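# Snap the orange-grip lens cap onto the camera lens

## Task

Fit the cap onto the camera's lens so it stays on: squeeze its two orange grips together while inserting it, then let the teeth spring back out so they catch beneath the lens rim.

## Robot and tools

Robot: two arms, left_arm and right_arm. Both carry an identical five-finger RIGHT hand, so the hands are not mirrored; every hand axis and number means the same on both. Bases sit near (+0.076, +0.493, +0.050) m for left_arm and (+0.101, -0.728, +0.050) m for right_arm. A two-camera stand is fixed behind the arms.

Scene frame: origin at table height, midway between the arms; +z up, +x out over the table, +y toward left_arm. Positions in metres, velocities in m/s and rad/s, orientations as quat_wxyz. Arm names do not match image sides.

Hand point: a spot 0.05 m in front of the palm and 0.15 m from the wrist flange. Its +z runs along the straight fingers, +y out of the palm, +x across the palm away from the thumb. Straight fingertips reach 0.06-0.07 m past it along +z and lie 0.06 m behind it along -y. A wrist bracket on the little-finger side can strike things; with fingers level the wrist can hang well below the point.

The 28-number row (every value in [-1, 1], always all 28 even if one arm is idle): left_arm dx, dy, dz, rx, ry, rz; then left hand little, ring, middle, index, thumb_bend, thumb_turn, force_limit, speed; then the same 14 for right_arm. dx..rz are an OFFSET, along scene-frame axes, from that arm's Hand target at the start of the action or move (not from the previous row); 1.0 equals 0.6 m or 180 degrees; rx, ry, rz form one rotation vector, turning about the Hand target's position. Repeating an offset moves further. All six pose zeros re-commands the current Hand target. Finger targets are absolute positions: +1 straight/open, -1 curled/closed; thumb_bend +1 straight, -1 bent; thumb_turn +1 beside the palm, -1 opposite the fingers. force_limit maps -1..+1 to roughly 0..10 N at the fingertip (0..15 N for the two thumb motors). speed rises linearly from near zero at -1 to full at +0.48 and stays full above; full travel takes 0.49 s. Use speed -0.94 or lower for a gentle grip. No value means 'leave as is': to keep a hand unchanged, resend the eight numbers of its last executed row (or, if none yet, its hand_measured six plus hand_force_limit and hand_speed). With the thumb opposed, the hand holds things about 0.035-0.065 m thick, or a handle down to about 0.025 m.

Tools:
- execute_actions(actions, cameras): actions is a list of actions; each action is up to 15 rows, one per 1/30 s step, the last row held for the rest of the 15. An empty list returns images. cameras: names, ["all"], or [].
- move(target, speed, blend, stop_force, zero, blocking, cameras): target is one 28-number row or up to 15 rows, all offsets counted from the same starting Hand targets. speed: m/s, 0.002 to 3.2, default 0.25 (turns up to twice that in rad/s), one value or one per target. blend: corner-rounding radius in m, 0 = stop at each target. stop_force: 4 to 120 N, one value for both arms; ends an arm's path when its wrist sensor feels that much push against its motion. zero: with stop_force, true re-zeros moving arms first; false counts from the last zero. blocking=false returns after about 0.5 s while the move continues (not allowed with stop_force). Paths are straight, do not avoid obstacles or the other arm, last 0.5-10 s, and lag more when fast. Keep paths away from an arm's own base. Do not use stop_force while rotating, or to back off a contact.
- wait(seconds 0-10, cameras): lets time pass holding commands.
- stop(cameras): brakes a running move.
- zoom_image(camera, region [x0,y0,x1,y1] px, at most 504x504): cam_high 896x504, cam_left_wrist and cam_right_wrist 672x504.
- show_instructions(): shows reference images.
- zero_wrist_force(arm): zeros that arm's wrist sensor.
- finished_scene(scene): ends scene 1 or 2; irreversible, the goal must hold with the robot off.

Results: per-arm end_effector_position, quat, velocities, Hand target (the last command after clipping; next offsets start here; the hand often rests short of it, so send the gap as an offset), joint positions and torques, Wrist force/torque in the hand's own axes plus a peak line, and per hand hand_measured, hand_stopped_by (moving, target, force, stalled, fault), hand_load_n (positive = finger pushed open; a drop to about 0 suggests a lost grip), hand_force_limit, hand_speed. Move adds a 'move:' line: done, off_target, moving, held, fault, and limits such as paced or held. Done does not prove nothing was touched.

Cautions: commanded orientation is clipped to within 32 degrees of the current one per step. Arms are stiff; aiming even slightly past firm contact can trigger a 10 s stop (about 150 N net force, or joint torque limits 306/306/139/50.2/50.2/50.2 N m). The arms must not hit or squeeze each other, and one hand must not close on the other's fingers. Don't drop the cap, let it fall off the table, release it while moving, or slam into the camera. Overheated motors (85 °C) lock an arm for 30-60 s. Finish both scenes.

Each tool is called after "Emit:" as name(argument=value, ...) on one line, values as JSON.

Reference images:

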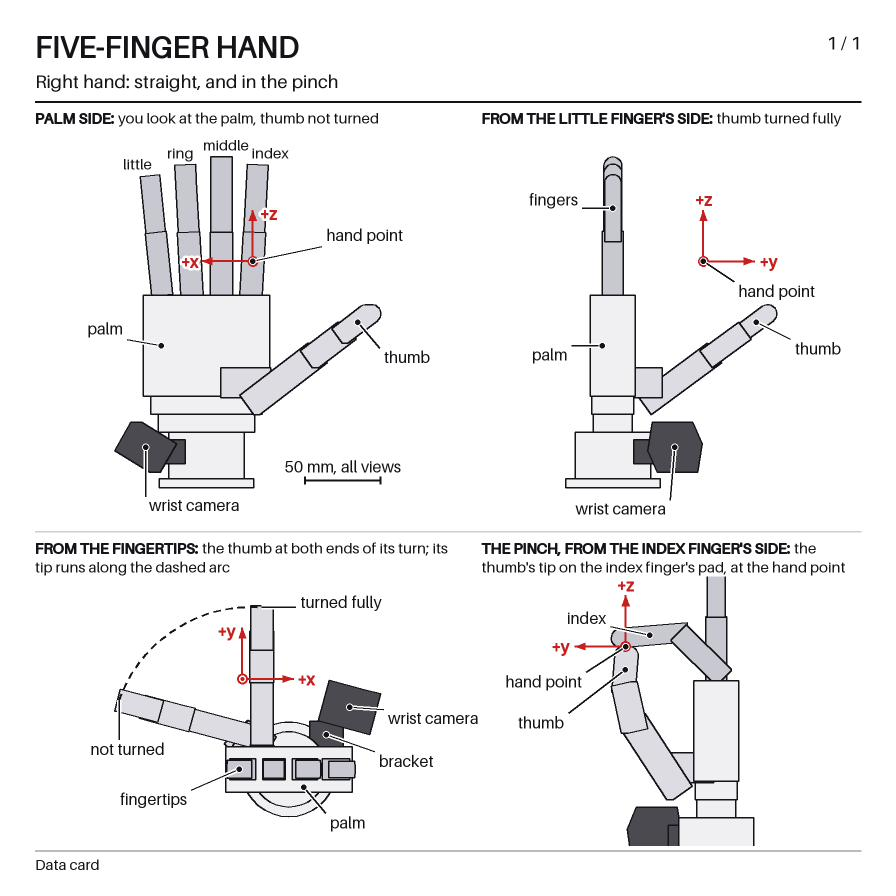

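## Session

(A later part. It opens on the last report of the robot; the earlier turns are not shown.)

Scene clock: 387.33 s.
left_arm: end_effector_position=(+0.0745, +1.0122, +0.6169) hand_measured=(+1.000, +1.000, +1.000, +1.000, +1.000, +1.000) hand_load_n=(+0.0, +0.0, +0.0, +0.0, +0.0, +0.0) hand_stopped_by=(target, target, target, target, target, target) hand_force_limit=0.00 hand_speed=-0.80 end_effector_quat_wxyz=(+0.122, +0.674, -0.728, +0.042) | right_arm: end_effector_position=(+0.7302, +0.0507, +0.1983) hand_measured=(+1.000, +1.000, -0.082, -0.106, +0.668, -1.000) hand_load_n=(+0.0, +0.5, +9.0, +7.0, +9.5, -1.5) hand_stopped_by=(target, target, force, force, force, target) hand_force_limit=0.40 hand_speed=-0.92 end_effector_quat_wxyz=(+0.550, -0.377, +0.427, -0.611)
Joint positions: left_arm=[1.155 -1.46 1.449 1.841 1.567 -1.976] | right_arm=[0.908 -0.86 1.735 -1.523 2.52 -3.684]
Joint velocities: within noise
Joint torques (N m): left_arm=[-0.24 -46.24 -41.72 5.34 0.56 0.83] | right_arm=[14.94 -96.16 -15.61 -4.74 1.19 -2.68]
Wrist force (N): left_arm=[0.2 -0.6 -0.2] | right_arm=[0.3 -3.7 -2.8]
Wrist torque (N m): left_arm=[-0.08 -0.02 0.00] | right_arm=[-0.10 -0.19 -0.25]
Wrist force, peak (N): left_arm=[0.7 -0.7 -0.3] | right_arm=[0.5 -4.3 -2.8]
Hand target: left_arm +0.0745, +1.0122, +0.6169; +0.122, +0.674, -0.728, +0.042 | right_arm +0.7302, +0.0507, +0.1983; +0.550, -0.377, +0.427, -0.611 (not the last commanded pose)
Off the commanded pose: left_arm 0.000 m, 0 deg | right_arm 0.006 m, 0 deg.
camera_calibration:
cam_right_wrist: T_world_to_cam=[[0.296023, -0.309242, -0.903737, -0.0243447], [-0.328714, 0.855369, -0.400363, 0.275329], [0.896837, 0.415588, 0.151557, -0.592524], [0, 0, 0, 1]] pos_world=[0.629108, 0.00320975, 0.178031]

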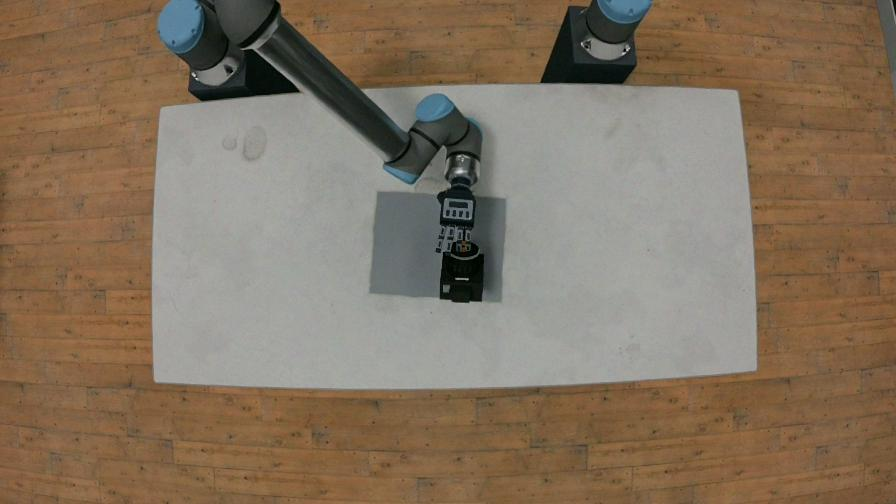

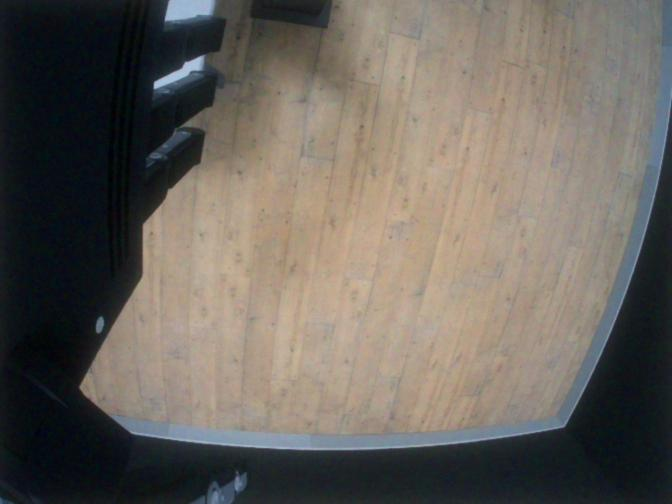

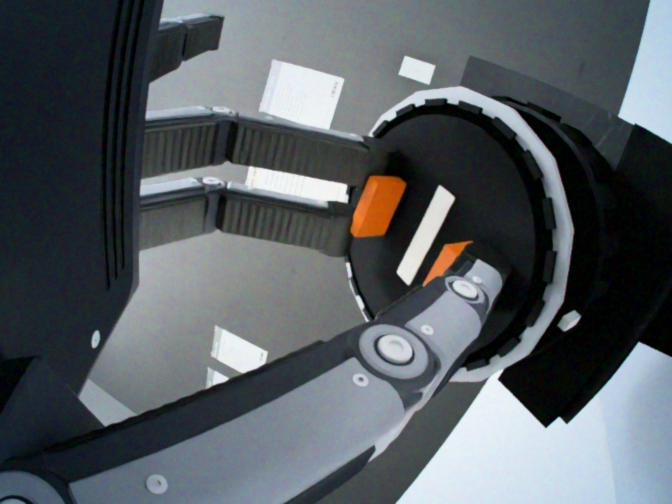

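Emit:
move(target=[0,0,0,0,0,0,1,1,1,1,1,1,0,-0.8,0.0065,-0.0007,-0.0051,0,0,0,1,1,-0.25,-0.25,0.5,-1,0.4,-0.92], speed=0.006, stop_force=8, cameras=["cam_right_wrist"])

Emit:
zoom_image(camera="cam_right_wrist", region=[350, 70, 590, 250])

Emit:
zoom_image(camera="cam_right_wrist", region=[350, 220, 590, 400])

Scene clock: 391.10 s.
left_arm: end_effector_position=(+0.0745, +1.0122, +0.6169) hand_measured=(+1.000, +1.000, +1.000, +1.000, +1.000, +1.000) hand_load_n=(+0.0, +0.0, -0.5, +0.0, +0.0, +0.0) hand_stopped_by=(target, target, target, target, target, target) hand_force_limit=0.00 hand_speed=-0.80 end_effector_quat_wxyz=(+0.122, +0.674, -0.728, +0.042) | right_arm: end_effector_position=(+0.7313, +0.0506, +0.1974) hand_measured=(+1.000, +1.000, -0.082, -0.106, +0.668, -1.000) hand_load_n=(+0.0, -0.5, +9.5, +8.5, +9.0, -2.0) hand_stopped_by=(target, target, force, force, force, target) hand_force_limit=0.40 hand_speed=-0.92 end_effector_quat_wxyz=(+0.550, -0.377, +0.427, -0.611)
Joint positions: left_arm=[1.155 -1.46 1.449 1.841 1.567 -1.976] | right_arm=[0.907 -0.859 1.734 -1.523 2.519 -3.683]
Joint torques (N m): left_arm=[-1.16 -45.59 -42.64 5.41 0.43 0.96] | right_arm=[10.19 -93.51 -14.62 -3.19 1.96 -2.75]
Wrist force (N): left_arm=[0.2 -0.3 0.2] | right_arm=[2.1 -10.3 -7.0]
Wrist torque (N m): left_arm=[-0.06 -0.04 0.01] | right_arm=[-0.29 -0.21 -0.30]
Wrist force, peak (N): left_arm=[0.9 -0.5 0.2] | right_arm=[1.7 -16.5 -11.3]
Hand target: left_arm +0.0745, +1.0122, +0.6169; +0.122, +0.674, -0.728, +0.042 | right_arm +0.7313, +0.0506, +0.1974; +0.550, -0.377, +0.427, -0.611 (not the last commanded pose)
Off the commanded pose: left_arm 0.000 m, 0 deg | right_arm 0.004 m, 0 deg.
move: contact (right_arm)
camera_calibration:
cam_right_wrist: T_world_to_cam=[[0.296122, -0.309167, -0.90373, -0.0255787], [-0.328765, 0.855358, -0.400345, 0.275444], [0.896786, 0.415665, 0.151648, -0.593316], [0, 0, 0, 1]] pos_world=[0.630208, 0.00310969, 0.177131]
Images, in order (width x height): cam_right_wrist 672x504.

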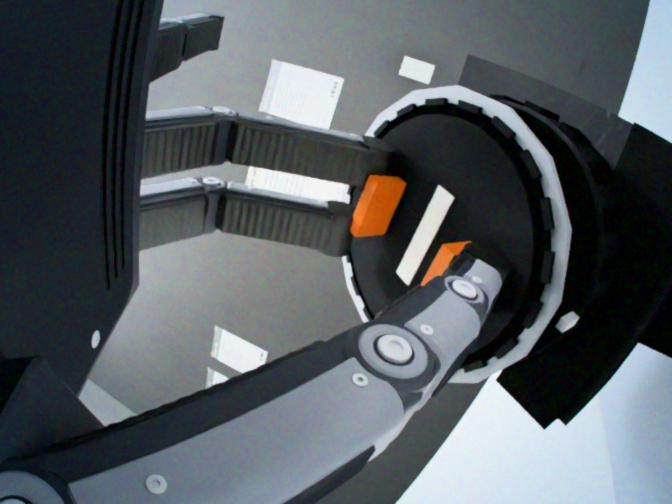

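Scaled by 2.100 from the camera's 672x504 image, which has a finer 960x720 frame.

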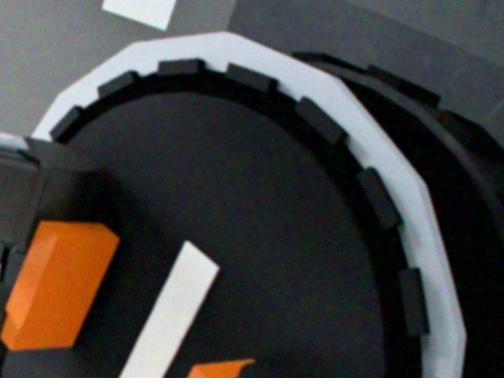

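Scaled by 2.100 from the camera's 672x504 image, which has a finer 960x720 frame.

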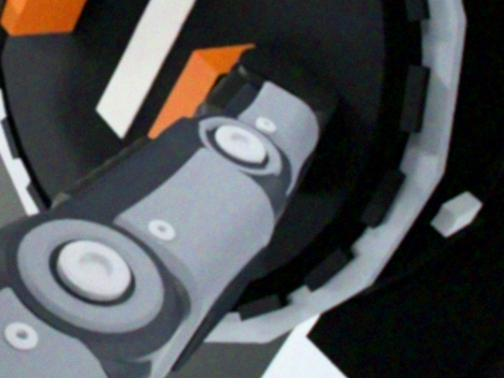

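Emit:
zoom_image(camera="cam_right_wrist", region=[360, 75, 480, 165])

Emit:
zoom_image(camera="cam_right_wrist", region=[470, 85, 590, 175])

Emit:
zoom_image(camera="cam_right_wrist", region=[480, 170, 600, 260])

Emit:
zoom_image(camera="cam_right_wrist", region=[480, 250, 600, 340])

Emit:
zoom_image(camera="cam_right_wrist", region=[440, 310, 560, 400])

Emit:
zoom_image(camera="cam_right_wrist", region=[325, 240, 445, 330])

Scaled by 4.200 from the camera's 672x504 image, which has a finer 960x720 frame.

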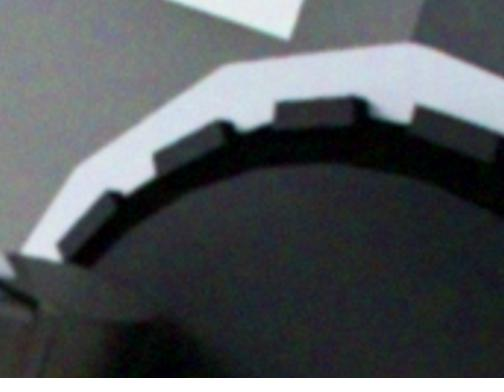

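Scaled by 4.200 from the camera's 672x504 image, which has a finer 960x720 frame.

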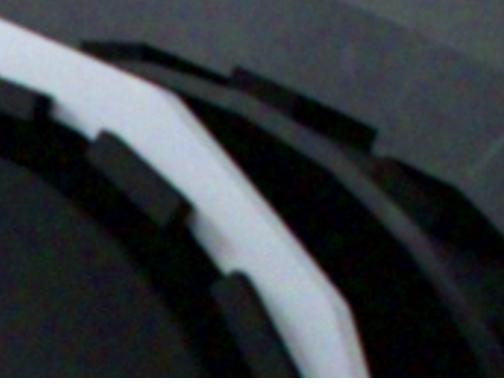

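Scaled by 4.200 from the camera's 672x504 image, which has a finer 960x720 frame.

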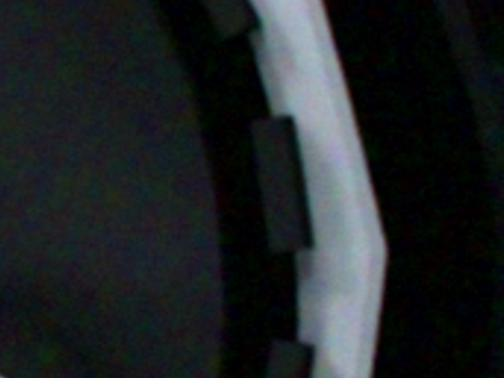

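Scaled by 4.200 from the camera's 672x504 image, which has a finer 960x720 frame.

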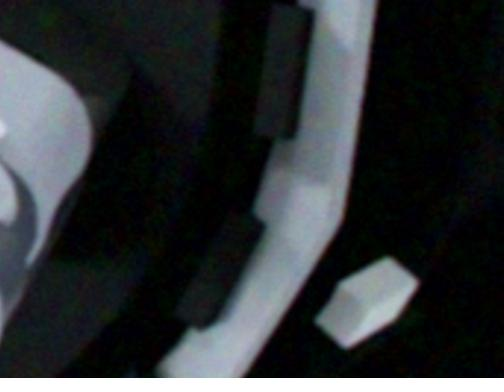

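Scaled by 4.200 from the camera's 672x504 image, which has a finer 960x720 frame.

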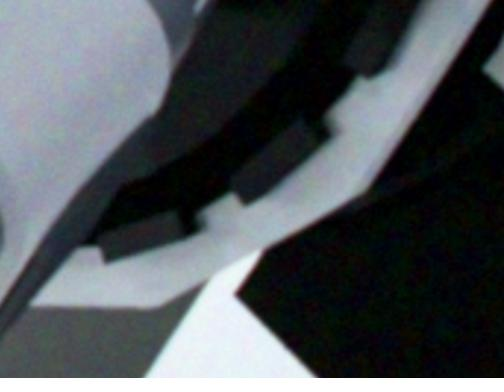

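Scaled by 4.200 from the camera's 672x504 image, which has a finer 960x720 frame.

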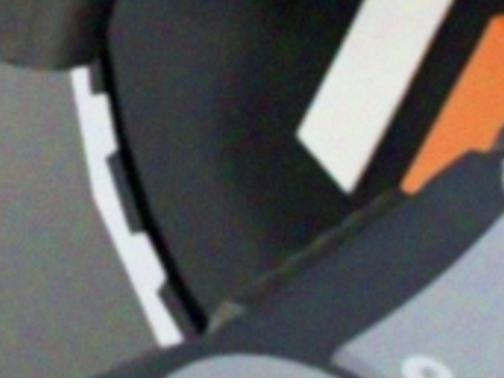

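Emit:
move(target=[0,0,0,0,0,0,1,1,1,1,1,1,0,-0.8,-0.0035,0.0015,0.0062,0,0,0,1,1,-0.25,-0.25,0.5,-1,0.4,-0.92], speed=0.02)

Emit:
move(target=[0,0,0,0,0,0,1,1,1,1,1,1,0,-0.8,0.0117,-0.0013,-0.0092,0,0,0,1,1,-0.25,-0.25,0.5,-1,0.4,-0.92], speed=0.006, stop_force=8, cameras=["cam_right_wrist"])

Scene clock: 441.60 s.
left_arm: end_effector_position=(+0.0745, +1.0122, +0.6169) hand_measured=(+1.000, +1.000, +1.000, +1.000, +1.000, +1.000) hand_load_n=(+0.0, +0.0, +0.0, +0.0, +0.0, +0.0) hand_stopped_by=(target, target, target, target, target, target) hand_force_limit=0.00 hand_speed=-0.80 end_effector_quat_wxyz=(+0.122, +0.674, -0.728, +0.042) | right_arm: end_effector_position=(+0.7294, +0.0515, +0.2009) hand_measured=(+1.000, +1.000, -0.082, -0.106, +0.668, -1.000) hand_load_n=(+0.0, +0.0, +6.5, +6.0, +12.0, -0.5) hand_stopped_by=(target, target, force, force, force, target) hand_force_limit=0.40 hand_speed=-0.92 end_effector_quat_wxyz=(+0.550, -0.377, +0.427, -0.611)
Joint positions: left_arm=[1.155 -1.46 1.449 1.841 1.567 -1.976] | right_arm=[0.909 -0.863 1.735 -1.521 2.521 -3.685]
Joint torques (N m): left_arm=[0.43 -45.43 -42.6 5.43 0.54 0.98] | right_arm=[16.49 -96.74 -15.76 -1.3 0.97 -2.9]
Wrist force (N): left_arm=[0.2 -0.3 0.1] | right_arm=[0.6 0.5 -0.7]
Wrist torque (N m): left_arm=[-0.05 -0.03 0.01] | right_arm=[0.08 -0.26 0.01]
Wrist force, peak (N): left_arm=[0.2 -0.9 -0.3] | right_arm=[1.9 -11.1 -7.0]
Hand target: left_arm +0.0745, +1.0122, +0.6169; +0.122, +0.674, -0.728, +0.042 | right_arm +0.7292, +0.0515, +0.2011; +0.550, -0.377, +0.427, -0.611
Off the commanded pose: left_arm 0.000 m, 0 deg | right_arm 0.000 m, 0 deg.
move: done

Scene clock: 443.70 s.
left_arm: end_effector_position=(+0.0745, +1.0122, +0.6169) hand_measured=(+1.000, +1.000, +1.000, +1.000, +1.000, +1.000) hand_load_n=(+0.0, +0.0, +0.0, +0.0, +0.0, +0.0) hand_stopped_by=(target, target, target, target, target, target) hand_force_limit=0.00 hand_speed=-0.80 end_effector_quat_wxyz=(+0.122, +0.674, -0.728, +0.042) | right_arm: end_effector_position=(+0.7322, +0.0512, +0.1988) hand_measured=(+1.000, +1.000, -0.082, -0.106, +0.668, -1.000) hand_load_n=(+0.0, +0.0, +8.5, +7.5, +9.5, -2.0) hand_stopped_by=(target, target, force, force, force, target) hand_force_limit=0.40 hand_speed=-0.92 end_effector_quat_wxyz=(+0.550, -0.377, +0.427, -0.611)
Joint positions: left_arm=[1.155 -1.46 1.449 1.841 1.567 -1.976] | right_arm=[0.906 -0.86 1.732 -1.519 2.519 -3.682]
Joint torques (N m): left_arm=[0.63 -45.52 -42.44 5.54 0.68 0.87] | right_arm=[10.94 -96.74 -15.92 -3.91 1.33 -2.25]
Wrist force (N): left_arm=[0.6 -0.5 -0.3] | right_arm=[0.6 -6.1 -5.6]
Wrist torque (N m): left_arm=[-0.06 -0.07 0.03] | right_arm=[-0.33 -0.17 -0.28]
Wrist force, peak (N): left_arm=[0.4 -0.9 0.1] | right_arm=[1.2 -9.6 -9.1]
Hand target: left_arm +0.0745, +1.0122, +0.6169; +0.122, +0.674, -0.728, +0.042 | right_arm +0.7322, +0.0512, +0.1988; +0.550, -0.377, +0.427, -0.611 (not the last commanded pose)
Off the commanded pose: left_arm 0.000 m, 0 deg | right_arm 0.005 m, 0 deg.
move: contact (right_arm)
camera_calibration:
cam_right_wrist: T_world_to_cam=[[0.296121, -0.309078, -0.90376, -0.0243888], [-0.328869, 0.85535, -0.400278, 0.275841], [0.896748, 0.41575, 0.151641, -0.59456], [0, 0, 0, 1]] pos_world=[0.631109, 0.00370962, 0.178531]
Images, in order (width x height): cam_right_wrist 672x504.

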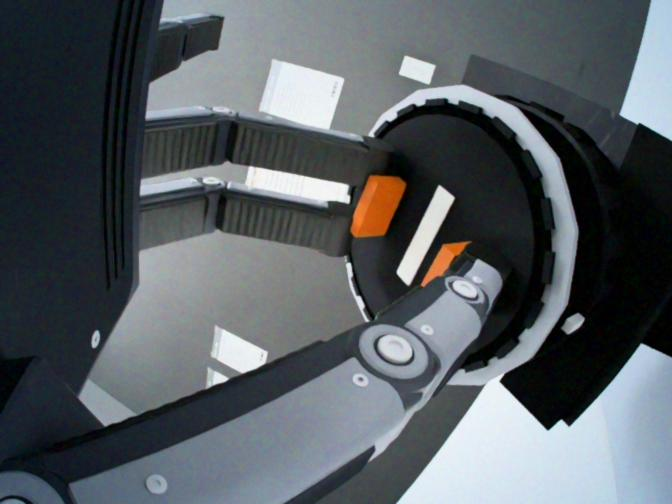

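Emit:
move(target=[0,0,0,0,0,0,1,1,1,1,1,1,0,-0.8,-0.0048,0.0005,0.0047,0.0008,0.0078,0,1,1,-0.25,-0.25,0.5,-1,0.4,-0.92], speed=0.03)

Emit:
move(target=[0,0,0,0,0,0,1,1,1,1,1,1,0,-0.8,0.0117,-0.0013,-0.0094,0,0,0,1,1,-0.25,-0.25,0.5,-1,0.4,-0.92], speed=0.006, stop_force=8, cameras=["cam_right_wrist"])

Scene clock: 449.87 s.
left_arm: end_effector_position=(+0.0745, +1.0122, +0.6169) hand_measured=(+1.000, +1.000, +1.000, +1.000, +1.000, +1.000) hand_load_n=(+0.0, -0.5, +0.0, +0.0, +0.0, +0.0) hand_stopped_by=(target, target, target, target, target, target) hand_force_limit=0.00 hand_speed=-0.80 end_effector_quat_wxyz=(+0.122, +0.674, -0.728, +0.042) | right_arm: end_effector_position=(+0.7293, +0.0515, +0.2016) hand_measured=(+1.000, +1.000, -0.082, -0.106, +0.668, -1.000) hand_load_n=(+0.0, +0.0, +6.5, +6.0, +12.5, -0.5) hand_stopped_by=(target, target, force, force, force, target) hand_force_limit=0.40 hand_speed=-0.92 end_effector_quat_wxyz=(+0.545, -0.384, +0.434, -0.606)
Joint positions: left_arm=[1.155 -1.46 1.449 1.841 1.567 -1.976] | right_arm=[0.91 -0.872 1.727 -1.468 2.534 -3.657]
Joint torques (N m): left_arm=[0.09 -47.15 -43 5.25 0.73 1.2] | right_arm=[17.3 -98.63 -42.39 -1.04 1.09 2.74]
Wrist force (N): left_arm=[0.4 -0.4 -0.3] | right_arm=[0.3 0.9 -0.8]
Wrist torque (N m): left_arm=[-0.04 -0.05 0.02] | right_arm=[0.15 -0.22 -0.20]
Wrist force, peak (N): left_arm=[0.7 -0.8 -0.1] | right_arm=[0.7 -6.0 -6.2]
Hand target: left_arm +0.0745, +1.0122, +0.6169; +0.122, +0.674, -0.728, +0.042 | right_arm +0.7293, +0.0515, +0.2016; +0.545, -0.384, +0.434, -0.606
Off the commanded pose: left_arm 0.000 m, 0 deg | right_arm 0.000 m, 0 deg.
move: done

Scene clock: 452.10 s.
left_arm: end_effector_position=(+0.0745, +1.0122, +0.6169) hand_measured=(+1.000, +1.000, +1.000, +1.000, +1.000, +1.000) hand_load_n=(+0.0, +0.0, +0.0, +0.0, +0.0, +0.0) hand_stopped_by=(target, target, target, target, target, target) hand_force_limit=0.00 hand_speed=-0.80 end_effector_quat_wxyz=(+0.122, +0.674, -0.728, +0.042) | right_arm: end_effector_position=(+0.7328, +0.0511, +0.1988) hand_measured=(+1.000, +1.000, -0.082, -0.106, +0.668, -1.000) hand_load_n=(+0.0, +0.0, +6.5, +6.0, +11.5, -1.5) hand_stopped_by=(target, target, force, force, force, target) hand_force_limit=0.40 hand_speed=-0.92 end_effector_quat_wxyz=(+0.545, -0.384, +0.434, -0.606)
Joint positions: left_arm=[1.155 -1.46 1.449 1.841 1.567 -1.976] | right_arm=[0.907 -0.868 1.724 -1.466 2.531 -3.653]
Joint torques (N m): left_arm=[-0.39 -45.01 -42.27 5.29 0.61 0.88] | right_arm=[10.86 -95.81 -17.05 -2.23 1.02 -2.39]
Wrist force (N): left_arm=[0.4 -0.1 -0.1] | right_arm=[2.4 -6.3 -6.6]
Wrist torque (N m): left_arm=[-0.02 -0.05 0.03] | right_arm=[-0.07 -0.14 -0.31]
Wrist force, peak (N): left_arm=[-0.1 -0.8 0.0] | right_arm=[2.6 -10.2 -8.7]
Hand target: left_arm +0.0745, +1.0122, +0.6169; +0.122, +0.674, -0.728, +0.042 | right_arm +0.7328, +0.0512, +0.1988; +0.545, -0.384, +0.434, -0.606 (not the last commanded pose)
Off the commanded pose: left_arm 0.000 m, 0 deg | right_arm 0.005 m, 0 deg.
move: contact (right_arm)
camera_calibration:
cam_right_wrist: T_world_to_cam=[[0.273977, -0.3068, -0.911488, -0.00688272], [-0.338517, 0.856338, -0.389989, 0.281068], [0.90019, 0.415402, 0.130759, -0.593421], [0, 0, 0, 1]] pos_world=[0.631224, 0.00370803, 0.180935]
Images, in order (width x height): cam_right_wrist 672x504.

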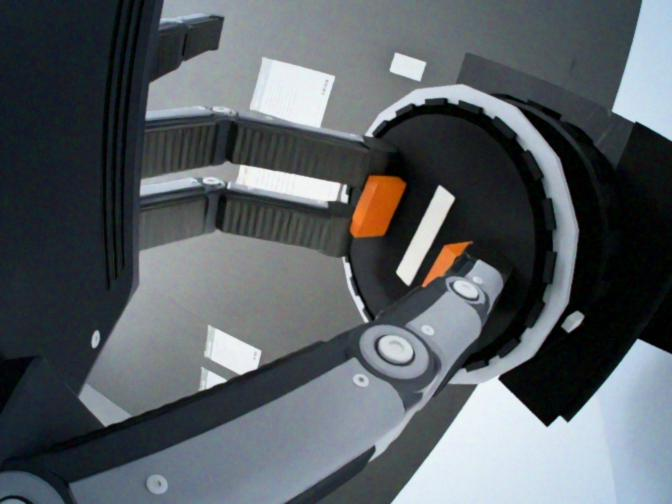

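Emit:
zoom_image(camera="cam_right_wrist", region=[480, 170, 600, 260])

Emit:
zoom_image(camera="cam_right_wrist", region=[480, 250, 600, 340])

Emit:
zoom_image(camera="cam_right_wrist", region=[360, 75, 480, 165])

Emit:
zoom_image(camera="cam_right_wrist", region=[325, 240, 445, 330])

Scaled by 4.200 from the camera's 672x504 image, which has a finer 960x720 frame.

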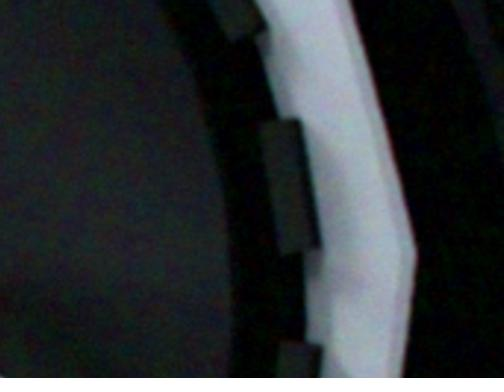

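Scaled by 4.200 from the camera's 672x504 image, which has a finer 960x720 frame.

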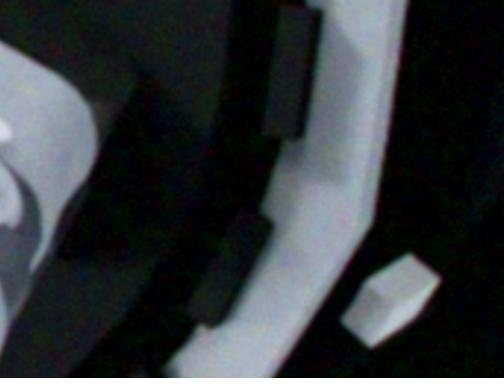

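Scaled by 4.200 from the camera's 672x504 image, which has a finer 960x720 frame.

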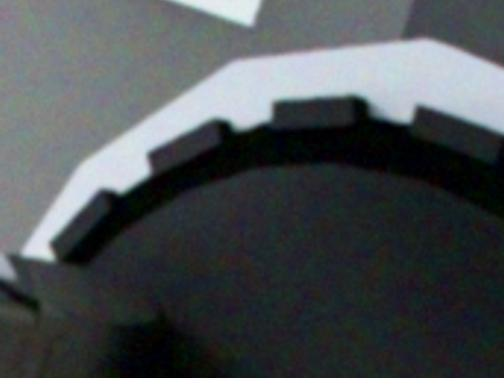

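Scaled by 4.200 from the camera's 672x504 image, which has a finer 960x720 frame.

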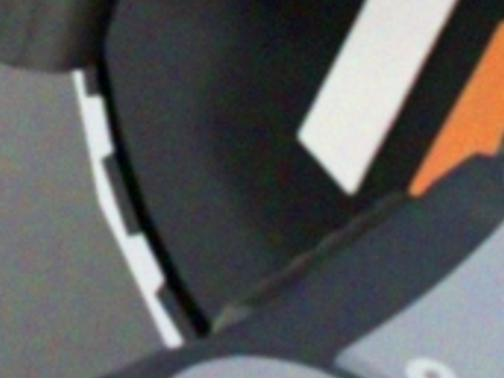

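Emit:
move(target=[0,0,0,0,0,0,1,1,1,1,1,1,0,-0.8,0.0051,-0.0006,-0.0042,0,0,0,1,1,-0.25,-0.25,0.5,-1,0.4,-0.92], speed=0.005, stop_force=9, cameras=["cam_right_wrist", "cam_high"])

Emit:
zoom_image(camera="cam_high", region=[420, 200, 500, 310])

Scene clock: 458.40 s.
left_arm: end_effector_position=(+0.0745, +1.0122, +0.6169) hand_measured=(+1.000, +1.000, +1.000, +1.000, +1.000, +1.000) hand_load_n=(+0.0, +0.0, +0.5, +0.0, +0.0, +0.0) hand_stopped_by=(target, target, target, target, target, target) hand_force_limit=0.00 hand_speed=-0.80 end_effector_quat_wxyz=(+0.122, +0.674, -0.728, +0.042) | right_arm: end_effector_position=(+0.7330, +0.0511, +0.1985) hand_measured=(+1.000, +1.000, -0.082, -0.106, +0.668, -1.000) hand_load_n=(+0.0, +0.0, +7.0, +6.5, +11.0, -2.0) hand_stopped_by=(target, target, force, force, force, target) hand_force_limit=0.40 hand_speed=-0.92 end_effector_quat_wxyz=(+0.545, -0.384, +0.434, -0.606)
Joint positions: left_arm=[1.155 -1.46 1.449 1.841 1.567 -1.976] | right_arm=[0.906 -0.867 1.724 -1.466 2.531 -3.652]
Joint torques (N m): left_arm=[-0.05 -46.05 -42.2 5.09 0.47 1.1] | right_arm=[7.32 -88.9 -15.16 -3.6 2.22 -2.61]
Wrist force (N): left_arm=[0.2 0.0 0.1] | right_arm=[3.5 -15.1 -9.5]
Wrist torque (N m): left_arm=[-0.02 -0.03 0.02] | right_arm=[-0.14 -0.12 -0.41]
Wrist force, peak (N): left_arm=[0.9 -0.5 -0.1] | right_arm=[3.6 -18.5 -12.2]
Hand target: left_arm +0.0745, +1.0122, +0.6169; +0.122, +0.674, -0.728, +0.042 | right_arm +0.7330, +0.0511, +0.1985; +0.545, -0.384, +0.434, -0.606 (not the last commanded pose)
Off the commanded pose: left_arm 0.000 m, 0 deg | right_arm 0.004 m, 0 deg.
move: contact (right_arm)
camera_calibration:
cam_right_wrist: T_world_to_cam=[[0.273949, -0.306816, -0.911491, -0.00731435], [-0.338658, 0.856272, -0.390012, 0.281159], [0.900146, 0.415527, 0.130669, -0.593463], [0, 0, 0, 1]] pos_world=[0.631424, 0.00360803, 0.180535]
Images, in order (width x height): cam_high 896x504, cam_right_wrist 672x504.

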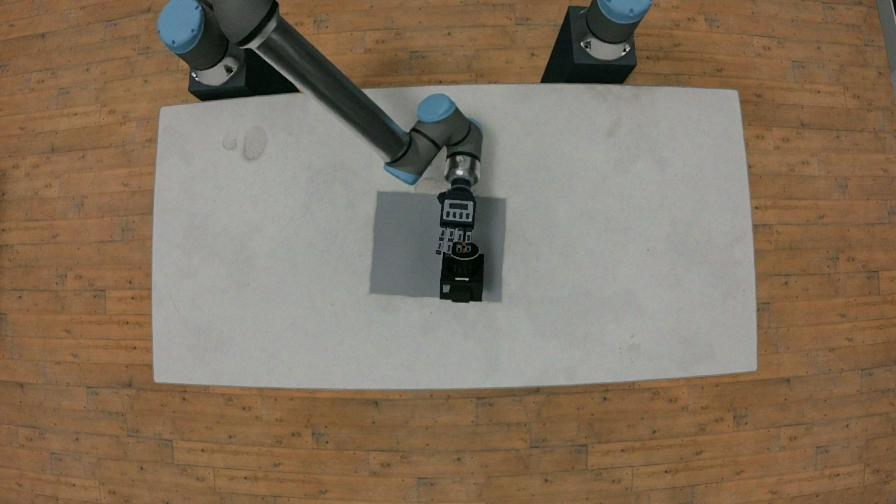

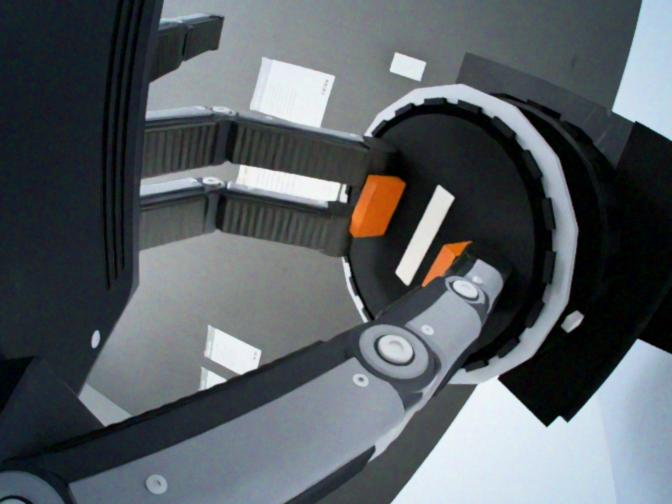

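Scaled by 4.582.

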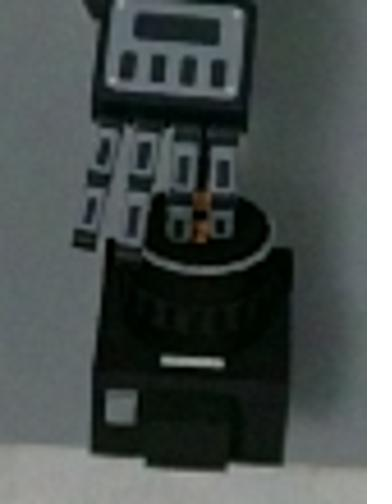

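Emit:
move(target=[0,0,0,0,0,0,1,1,1,1,1,1,0,-0.8,0,0,0,0,0,0,1,1,0.14,0.14,0.765,-1,0.4,-0.7], speed=0.01, cameras=["cam_right_wrist"])

Emit:
zoom_image(camera="cam_right_wrist", region=[330, 140, 530, 300])

Scene clock: 466.00 s.
left_arm: end_effector_position=(+0.0745, +1.0122, +0.6169) hand_measured=(+1.000, +1.000, +1.000, +1.000, +1.000, +1.000) hand_load_n=(+0.0, +0.0, +0.0, +0.0, +0.0, +0.0) hand_stopped_by=(target, target, target, target, target, target) hand_force_limit=0.00 hand_speed=-0.80 end_effector_quat_wxyz=(+0.122, +0.674, -0.728, +0.042) | right_arm: end_effector_position=(+0.7329, +0.0512, +0.1985) hand_measured=(+1.000, +1.000, +0.000, +0.140, +0.756, -1.000) hand_load_n=(+0.0, +0.0, -13.0, +0.0, -13.0, -2.0) hand_stopped_by=(target, target, stalled, target, stalled, target) hand_force_limit=0.40 hand_speed=-0.70 end_effector_quat_wxyz=(+0.545, -0.384, +0.434, -0.606)
Joint positions: left_arm=[1.155 -1.46 1.449 1.841 1.567 -1.976] | right_arm=[0.906 -0.867 1.724 -1.467 2.531 -3.652]
Joint torques (N m): left_arm=[-0.24 -46.34 -42.32 5.5 0.71 0.99] | right_arm=[-18.19 -73.29 -25.34 -0.56 0.56 -2.58]
Wrist force (N): left_arm=[0.5 -0.4 -0.1] | right_arm=[3.4 -28.6 -21.1]
Wrist torque (N m): left_arm=[-0.07 -0.07 0.03] | right_arm=[-0.21 0.18 -0.63]
Wrist force, peak (N): left_arm=[0.7 -0.8 -0.1] | right_arm=[3.5 -29.3 -21.5]
Hand target: left_arm +0.0745, +1.0122, +0.6169; +0.122, +0.674, -0.728, +0.042 | right_arm +0.7330, +0.0511, +0.1985; +0.545, -0.384, +0.434, -0.606
Off the commanded pose: left_arm 0.000 m, 0 deg | right_arm 0.000 m, 0 deg.
move: done
camera_calibration:
cam_right_wrist: T_world_to_cam=[[0.274058, -0.306768, -0.911474, -0.00729573], [-0.3387, 0.856251, -0.390021, 0.281226], [0.900097, 0.415605, 0.130761, -0.593462], [0, 0, 0, 1]] pos_world=[0.631424, 0.00360799, 0.180635]
Images, in order (width x height): cam_right_wrist 672x504.

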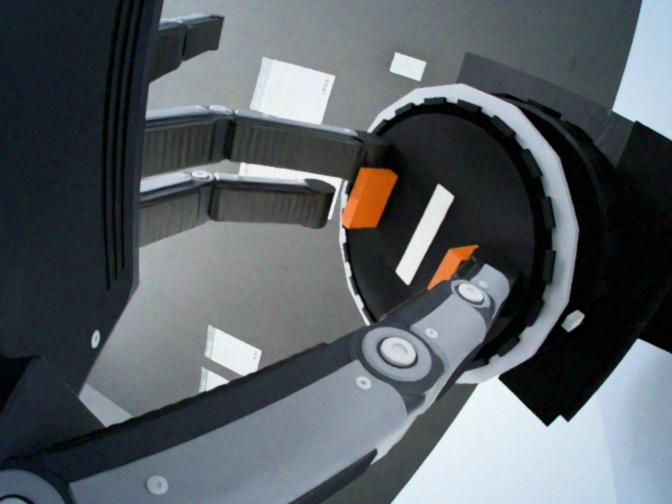

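Scaled by 2.520 from the camera's 672x504 image, which has a finer 960x720 frame.

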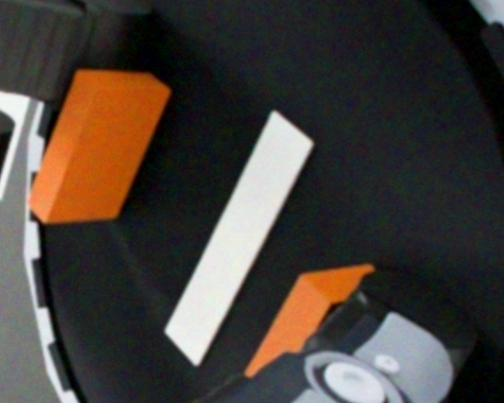

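Emit:
move(target=[0,0,0,0,0,0,1,1,1,1,1,1,0,-0.8,-0.0026,0.0003,0.0021,0,0,0,1,1,0.14,0.14,0.765,-1,0.4,-0.7], speed=0.01, cameras=["cam_right_wrist"])

Emit:
zoom_image(camera="cam_right_wrist", region=[330, 140, 530, 300])

Scene clock: 469.03 s.
left_arm: end_effector_position=(+0.0745, +1.0122, +0.6169) hand_measured=(+1.000, +1.000, +1.000, +1.000, +1.000, +1.000) hand_load_n=(+0.0, +0.0, +0.0, +0.0, +0.0, +0.0) hand_stopped_by=(target, target, target, target, target, target) hand_force_limit=0.00 hand_speed=-0.80 end_effector_quat_wxyz=(+0.122, +0.674, -0.728, +0.042) | right_arm: end_effector_position=(+0.7316, +0.0512, +0.1996) hand_measured=(+1.000, +1.000, +0.002, +0.140, +0.760, -1.000) hand_load_n=(+0.0, -0.5, +0.0, -0.5, +2.5, +0.0) hand_stopped_by=(target, target, stalled, target, stalled, target) hand_force_limit=0.40 hand_speed=-0.70 end_effector_quat_wxyz=(+0.545, -0.384, +0.434, -0.606)
Joint positions: left_arm=[1.155 -1.46 1.449 1.841 1.567 -1.976] | right_arm=[0.908 -0.869 1.725 -1.467 2.532 -3.654]
Joint torques (N m): left_arm=[-0.77 -47.38 -42.89 5.47 0.8 1.1] | right_arm=[18.79 -101.58 -18.36 -5.63 0.89 -2.52]
Wrist force (N): left_arm=[0.5 -0.2 -0.2] | right_arm=[1.8 0.7 -2.8]
Wrist torque (N m): left_arm=[-0.02 -0.06 0.03] | right_arm=[-0.02 -0.35 0.06]
Wrist force, peak (N): left_arm=[0.4 -0.9 0.4] | right_arm=[4.0 -30.5 -22.7]
Hand target: left_arm +0.0745, +1.0122, +0.6169; +0.122, +0.674, -0.728, +0.042 | right_arm +0.7314, +0.0513, +0.1998; +0.545, -0.384, +0.434, -0.606
Off the commanded pose: left_arm 0.000 m, 0 deg | right_arm 0.000 m, 0 deg.
move: done
camera_calibration:
cam_right_wrist: T_world_to_cam=[[0.273852, -0.306978, -0.911466, -0.00584037], [-0.338553, 0.85627, -0.390108, 0.280979], [0.900215, 0.415411, 0.130563, -0.592412], [0, 0, 0, 1]] pos_world=[0.630024, 0.00370815, 0.181636]
Images, in order (width x height): cam_right_wrist 672x504.

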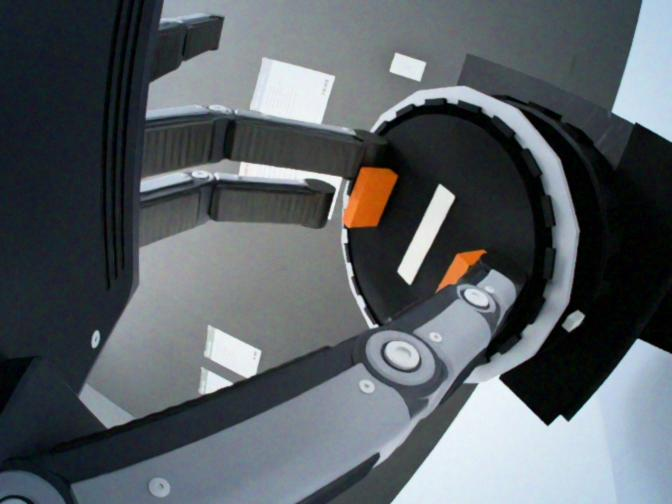

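Scaled by 2.520 from the camera's 672x504 image, which has a finer 960x720 frame.

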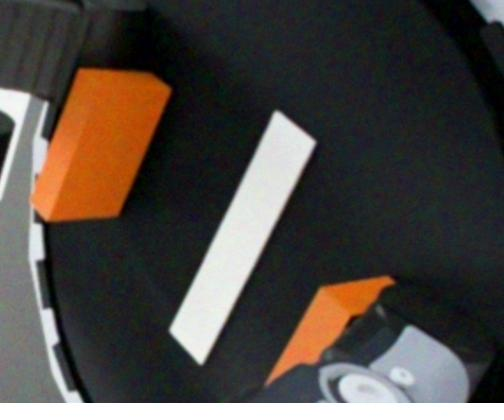

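Emit:
move(target=[[0,0,0,0,0,0,1,1,1,1,1,1,0,-0.8,-0.0026,0.0003,0.0021,0,0,0,1,1,0.14,0.14,0.765,-1,0.4,-0.7],[0,0,0,0,0,0,1,1,1,1,1,1,0,-0.8,-0.0028,0.0003,0.0023,0,0,0,1,1,0.16,0.16,0.82,-1,0.4,-0.7]], speed=0.01, cameras=["cam_right_wrist"])

Emit:
zoom_image(camera="cam_right_wrist", region=[330, 140, 530, 300])

Scene clock: 472.40 s.
left_arm: end_effector_position=(+0.0745, +1.0122, +0.6169) hand_measured=(+1.000, +1.000, +1.000, +1.000, +1.000, +1.000) hand_load_n=(+0.0, +0.0, +0.0, +0.0, +0.0, +0.0) hand_stopped_by=(target, target, target, target, target, target) hand_force_limit=0.00 hand_speed=-0.80 end_effector_quat_wxyz=(+0.122, +0.674, -0.728, +0.042) | right_arm: end_effector_position=(+0.7298, +0.0515, +0.2012) hand_measured=(+1.000, +1.000, +0.160, +0.160, +0.820, -1.000) hand_load_n=(+0.0, +0.0, +0.0, +0.0, +0.0, +0.0) hand_stopped_by=(target, target, target, target, target, target) hand_force_limit=0.40 hand_speed=-0.70 end_effector_quat_wxyz=(+0.545, -0.384, +0.434, -0.606)
Joint positions: left_arm=[1.155 -1.46 1.449 1.841 1.567 -1.976] | right_arm=[0.91 -0.872 1.726 -1.467 2.534 -3.656]
Joint torques (N m): left_arm=[-0.71 -46.98 -42.51 5.49 0.65 1] | right_arm=[16.82 -98.64 -17.28 -4.38 1.11 -2.74]
Wrist force (N): left_arm=[0.4 -0.5 0.0] | right_arm=[1.3 -0.6 -0.8]
Wrist torque (N m): left_arm=[-0.08 -0.05 0.01] | right_arm=[-0.01 -0.36 0.04]
Wrist force, peak (N): left_arm=[0.5 -1.0 -0.1] | right_arm=[1.5 0.6 -3.6]
Hand target: left_arm +0.0745, +1.0122, +0.6169; +0.122, +0.674, -0.728, +0.042 | right_arm +0.7298, +0.0515, +0.2011; +0.545, -0.384, +0.434, -0.606
Off the commanded pose: left_arm 0.000 m, 0 deg | right_arm 0.000 m, 0 deg.
move: done
camera_calibration:
cam_right_wrist: T_world_to_cam=[[0.274031, -0.306779, -0.911479, -0.00390795], [-0.338623, 0.856288, -0.390008, 0.280762], [0.900134, 0.415522, 0.130767, -0.591113], [0, 0, 0, 1]] pos_world=[0.628224, 0.004008, 0.183235]
Images, in order (width x height): cam_right_wrist 672x504.

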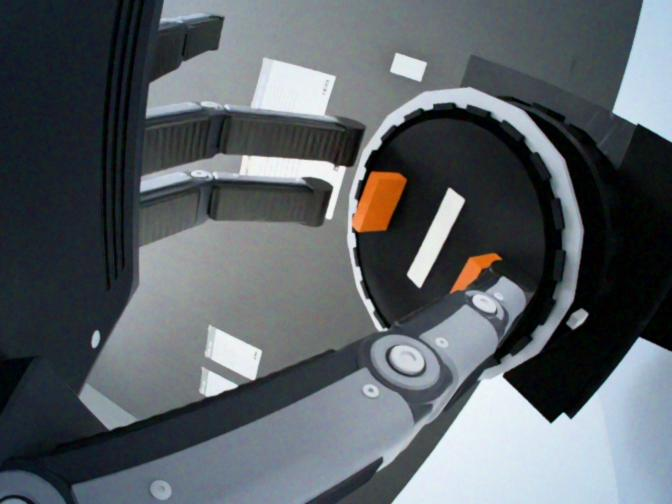

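Scaled by 2.520 from the camera's 672x504 image, which has a finer 960x720 frame.

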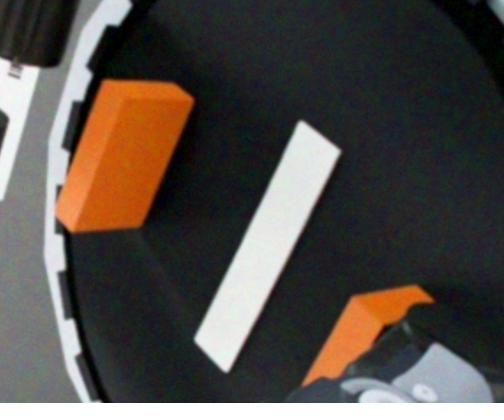

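Emit:
move(target=[0,0,0,0,0,0,1,1,1,1,1,1,0,-0.8,-0.0768,0.0083,0.0635,0,0,0,1,1,0.16,0.16,0.82,-1,0.4,-0.7], speed=0.06, cameras=["cam_right_wrist","cam_high"])

Emit:
zoom_image(camera="cam_right_wrist", region=[380, 90, 590, 270])

Emit:
zoom_image(camera="cam_high", region=[420, 200, 500, 310])

Scene clock: 475.43 s.
left_arm: end_effector_position=(+0.0745, +1.0122, +0.6169) hand_measured=(+1.000, +1.000, +1.000, +1.000, +1.000, +1.000) hand_load_n=(+0.0, +0.0, +0.0, +0.0, -0.5, +0.0) hand_stopped_by=(target, target, target, target, target, target) hand_force_limit=0.00 hand_speed=-0.80 end_effector_quat_wxyz=(+0.122, +0.674, -0.728, +0.042) | right_arm: end_effector_position=(+0.6839, +0.0564, +0.2391) hand_measured=(+1.000, +1.000, +0.160, +0.160, +0.820, -1.000) hand_load_n=(+0.0, -0.5, +0.0, +0.0, +0.0, +0.0) hand_stopped_by=(target, target, target, target, target, target) hand_force_limit=0.40 hand_speed=-0.70 end_effector_quat_wxyz=(+0.545, -0.384, +0.434, -0.606)
Joint positions: left_arm=[1.155 -1.46 1.449 1.841 1.567 -1.976] | right_arm=[0.958 -0.934 1.76 -1.482 2.573 -3.708]
Joint torques (N m): left_arm=[-0.71 -46.21 -42.91 5.27 0.86 0.96] | right_arm=[18.51 -100.03 -17.55 -5.26 0.99 -2.96]
Wrist force (N): left_arm=[0.4 -0.3 0.0] | right_arm=[1.5 -0.4 -0.6]
Wrist torque (N m): left_arm=[-0.05 -0.05 0.02] | right_arm=[0.00 -0.40 0.05]
Wrist force, peak (N): left_arm=[0.6 -0.6 -0.1] | right_arm=[1.8 -0.1 -1.2]
Hand target: left_arm +0.0745, +1.0122, +0.6169; +0.122, +0.674, -0.728, +0.042 | right_arm +0.6837, +0.0565, +0.2392; +0.545, -0.384, +0.434, -0.606
Off the commanded pose: left_arm 0.000 m, 0 deg | right_arm 0.000 m, 0 deg.
move: done
camera_calibration:
cam_right_wrist: T_world_to_cam=[[0.273949, -0.306816, -0.911491, 0.0447692], [-0.338658, 0.856272, -0.390012, 0.275827], [0.900146, 0.415527, 0.130669, -0.556774], [0, 0, 0, 1]] pos_world=[0.582324, 0.00890803, 0.221135]
Images, in order (width x height): cam_high 896x504, cam_right_wrist 672x504.

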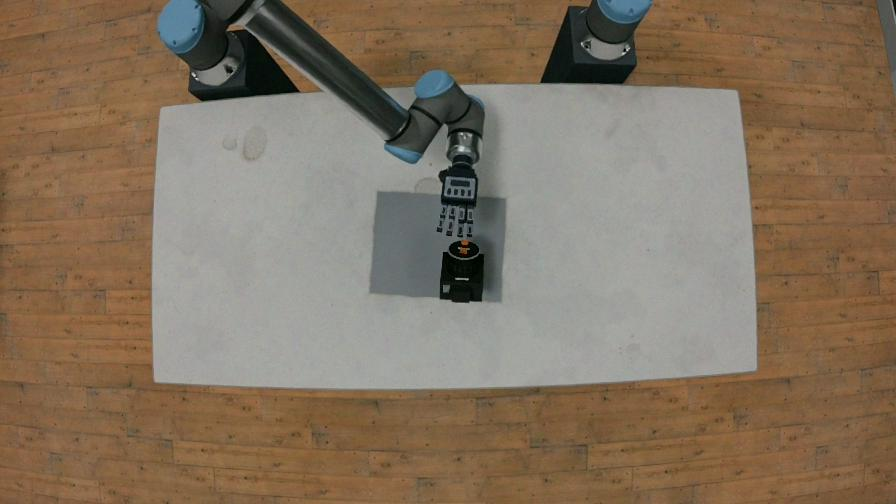

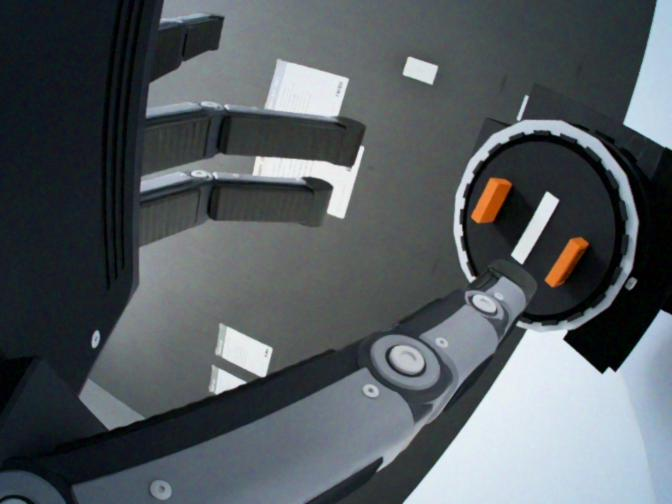

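Scaled by 2.400 from the camera's 672x504 image, which has a finer 960x720 frame.

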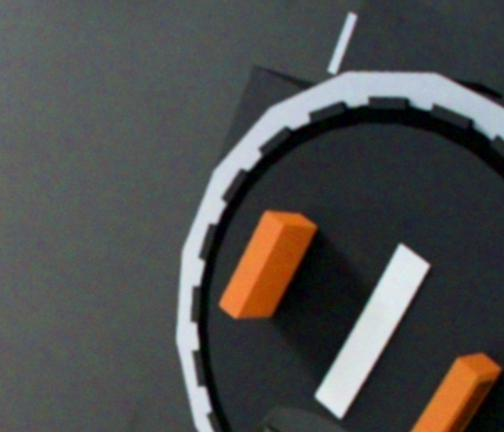

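Scaled by 4.582.

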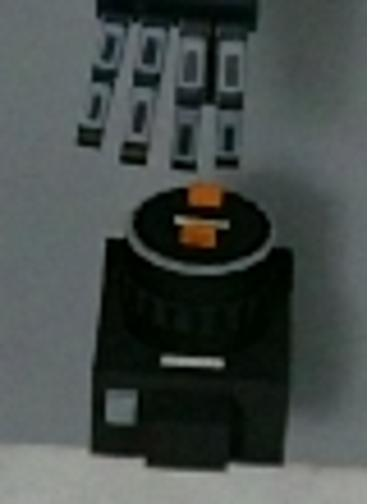

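Emit:
zoom_image(camera="cam_right_wrist", region=[440, 110, 560, 200])

Emit:
zoom_image(camera="cam_right_wrist", region=[540, 110, 660, 200])

Emit:
zoom_image(camera="cam_right_wrist", region=[540, 200, 660, 290])

Emit:
zoom_image(camera="cam_right_wrist", region=[520, 260, 640, 350])

Emit:
zoom_image(camera="cam_right_wrist", region=[440, 190, 560, 280])

Scaled by 4.200 from the camera's 672x504 image, which has a finer 960x720 frame.

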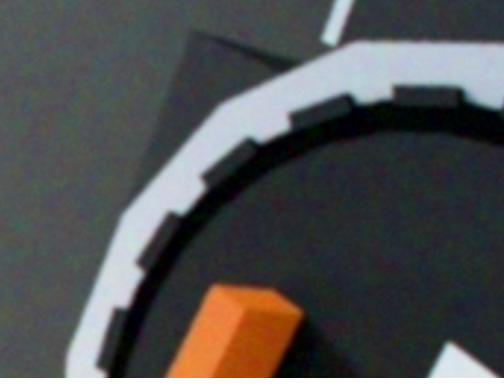

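Scaled by 4.200 from the camera's 672x504 image, which has a finer 960x720 frame.

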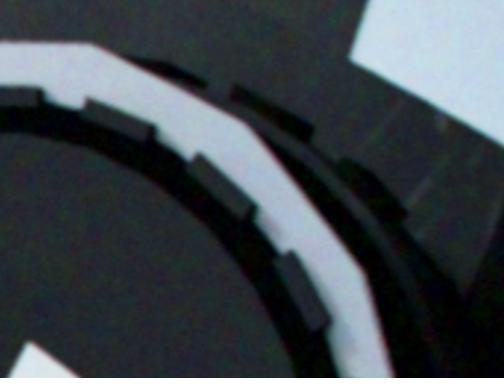

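Scaled by 4.200 from the camera's 672x504 image, which has a finer 960x720 frame.

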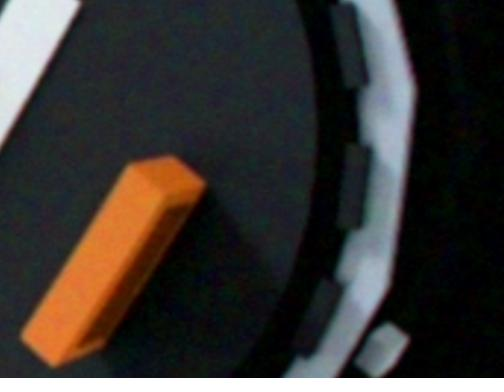

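Scaled by 4.200 from the camera's 672x504 image, which has a finer 960x720 frame.

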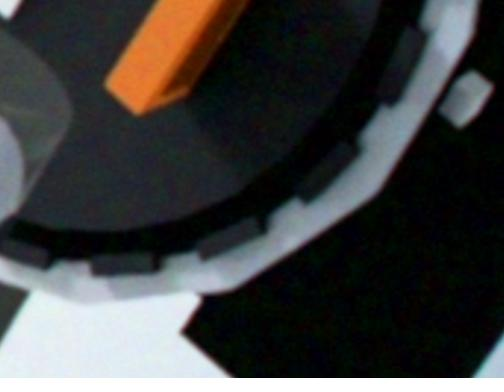

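Scaled by 4.200 from the camera's 672x504 image, which has a finer 960x720 frame.

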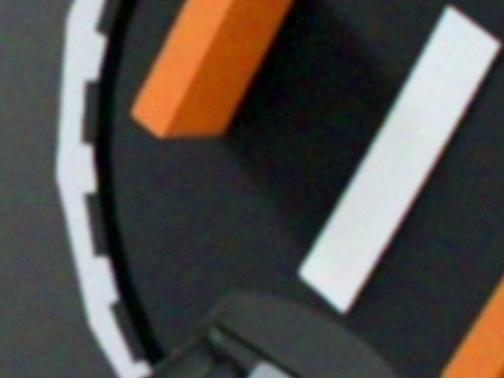

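Emit:
finished_scene(scene=1)

The scene is finished: the task was done.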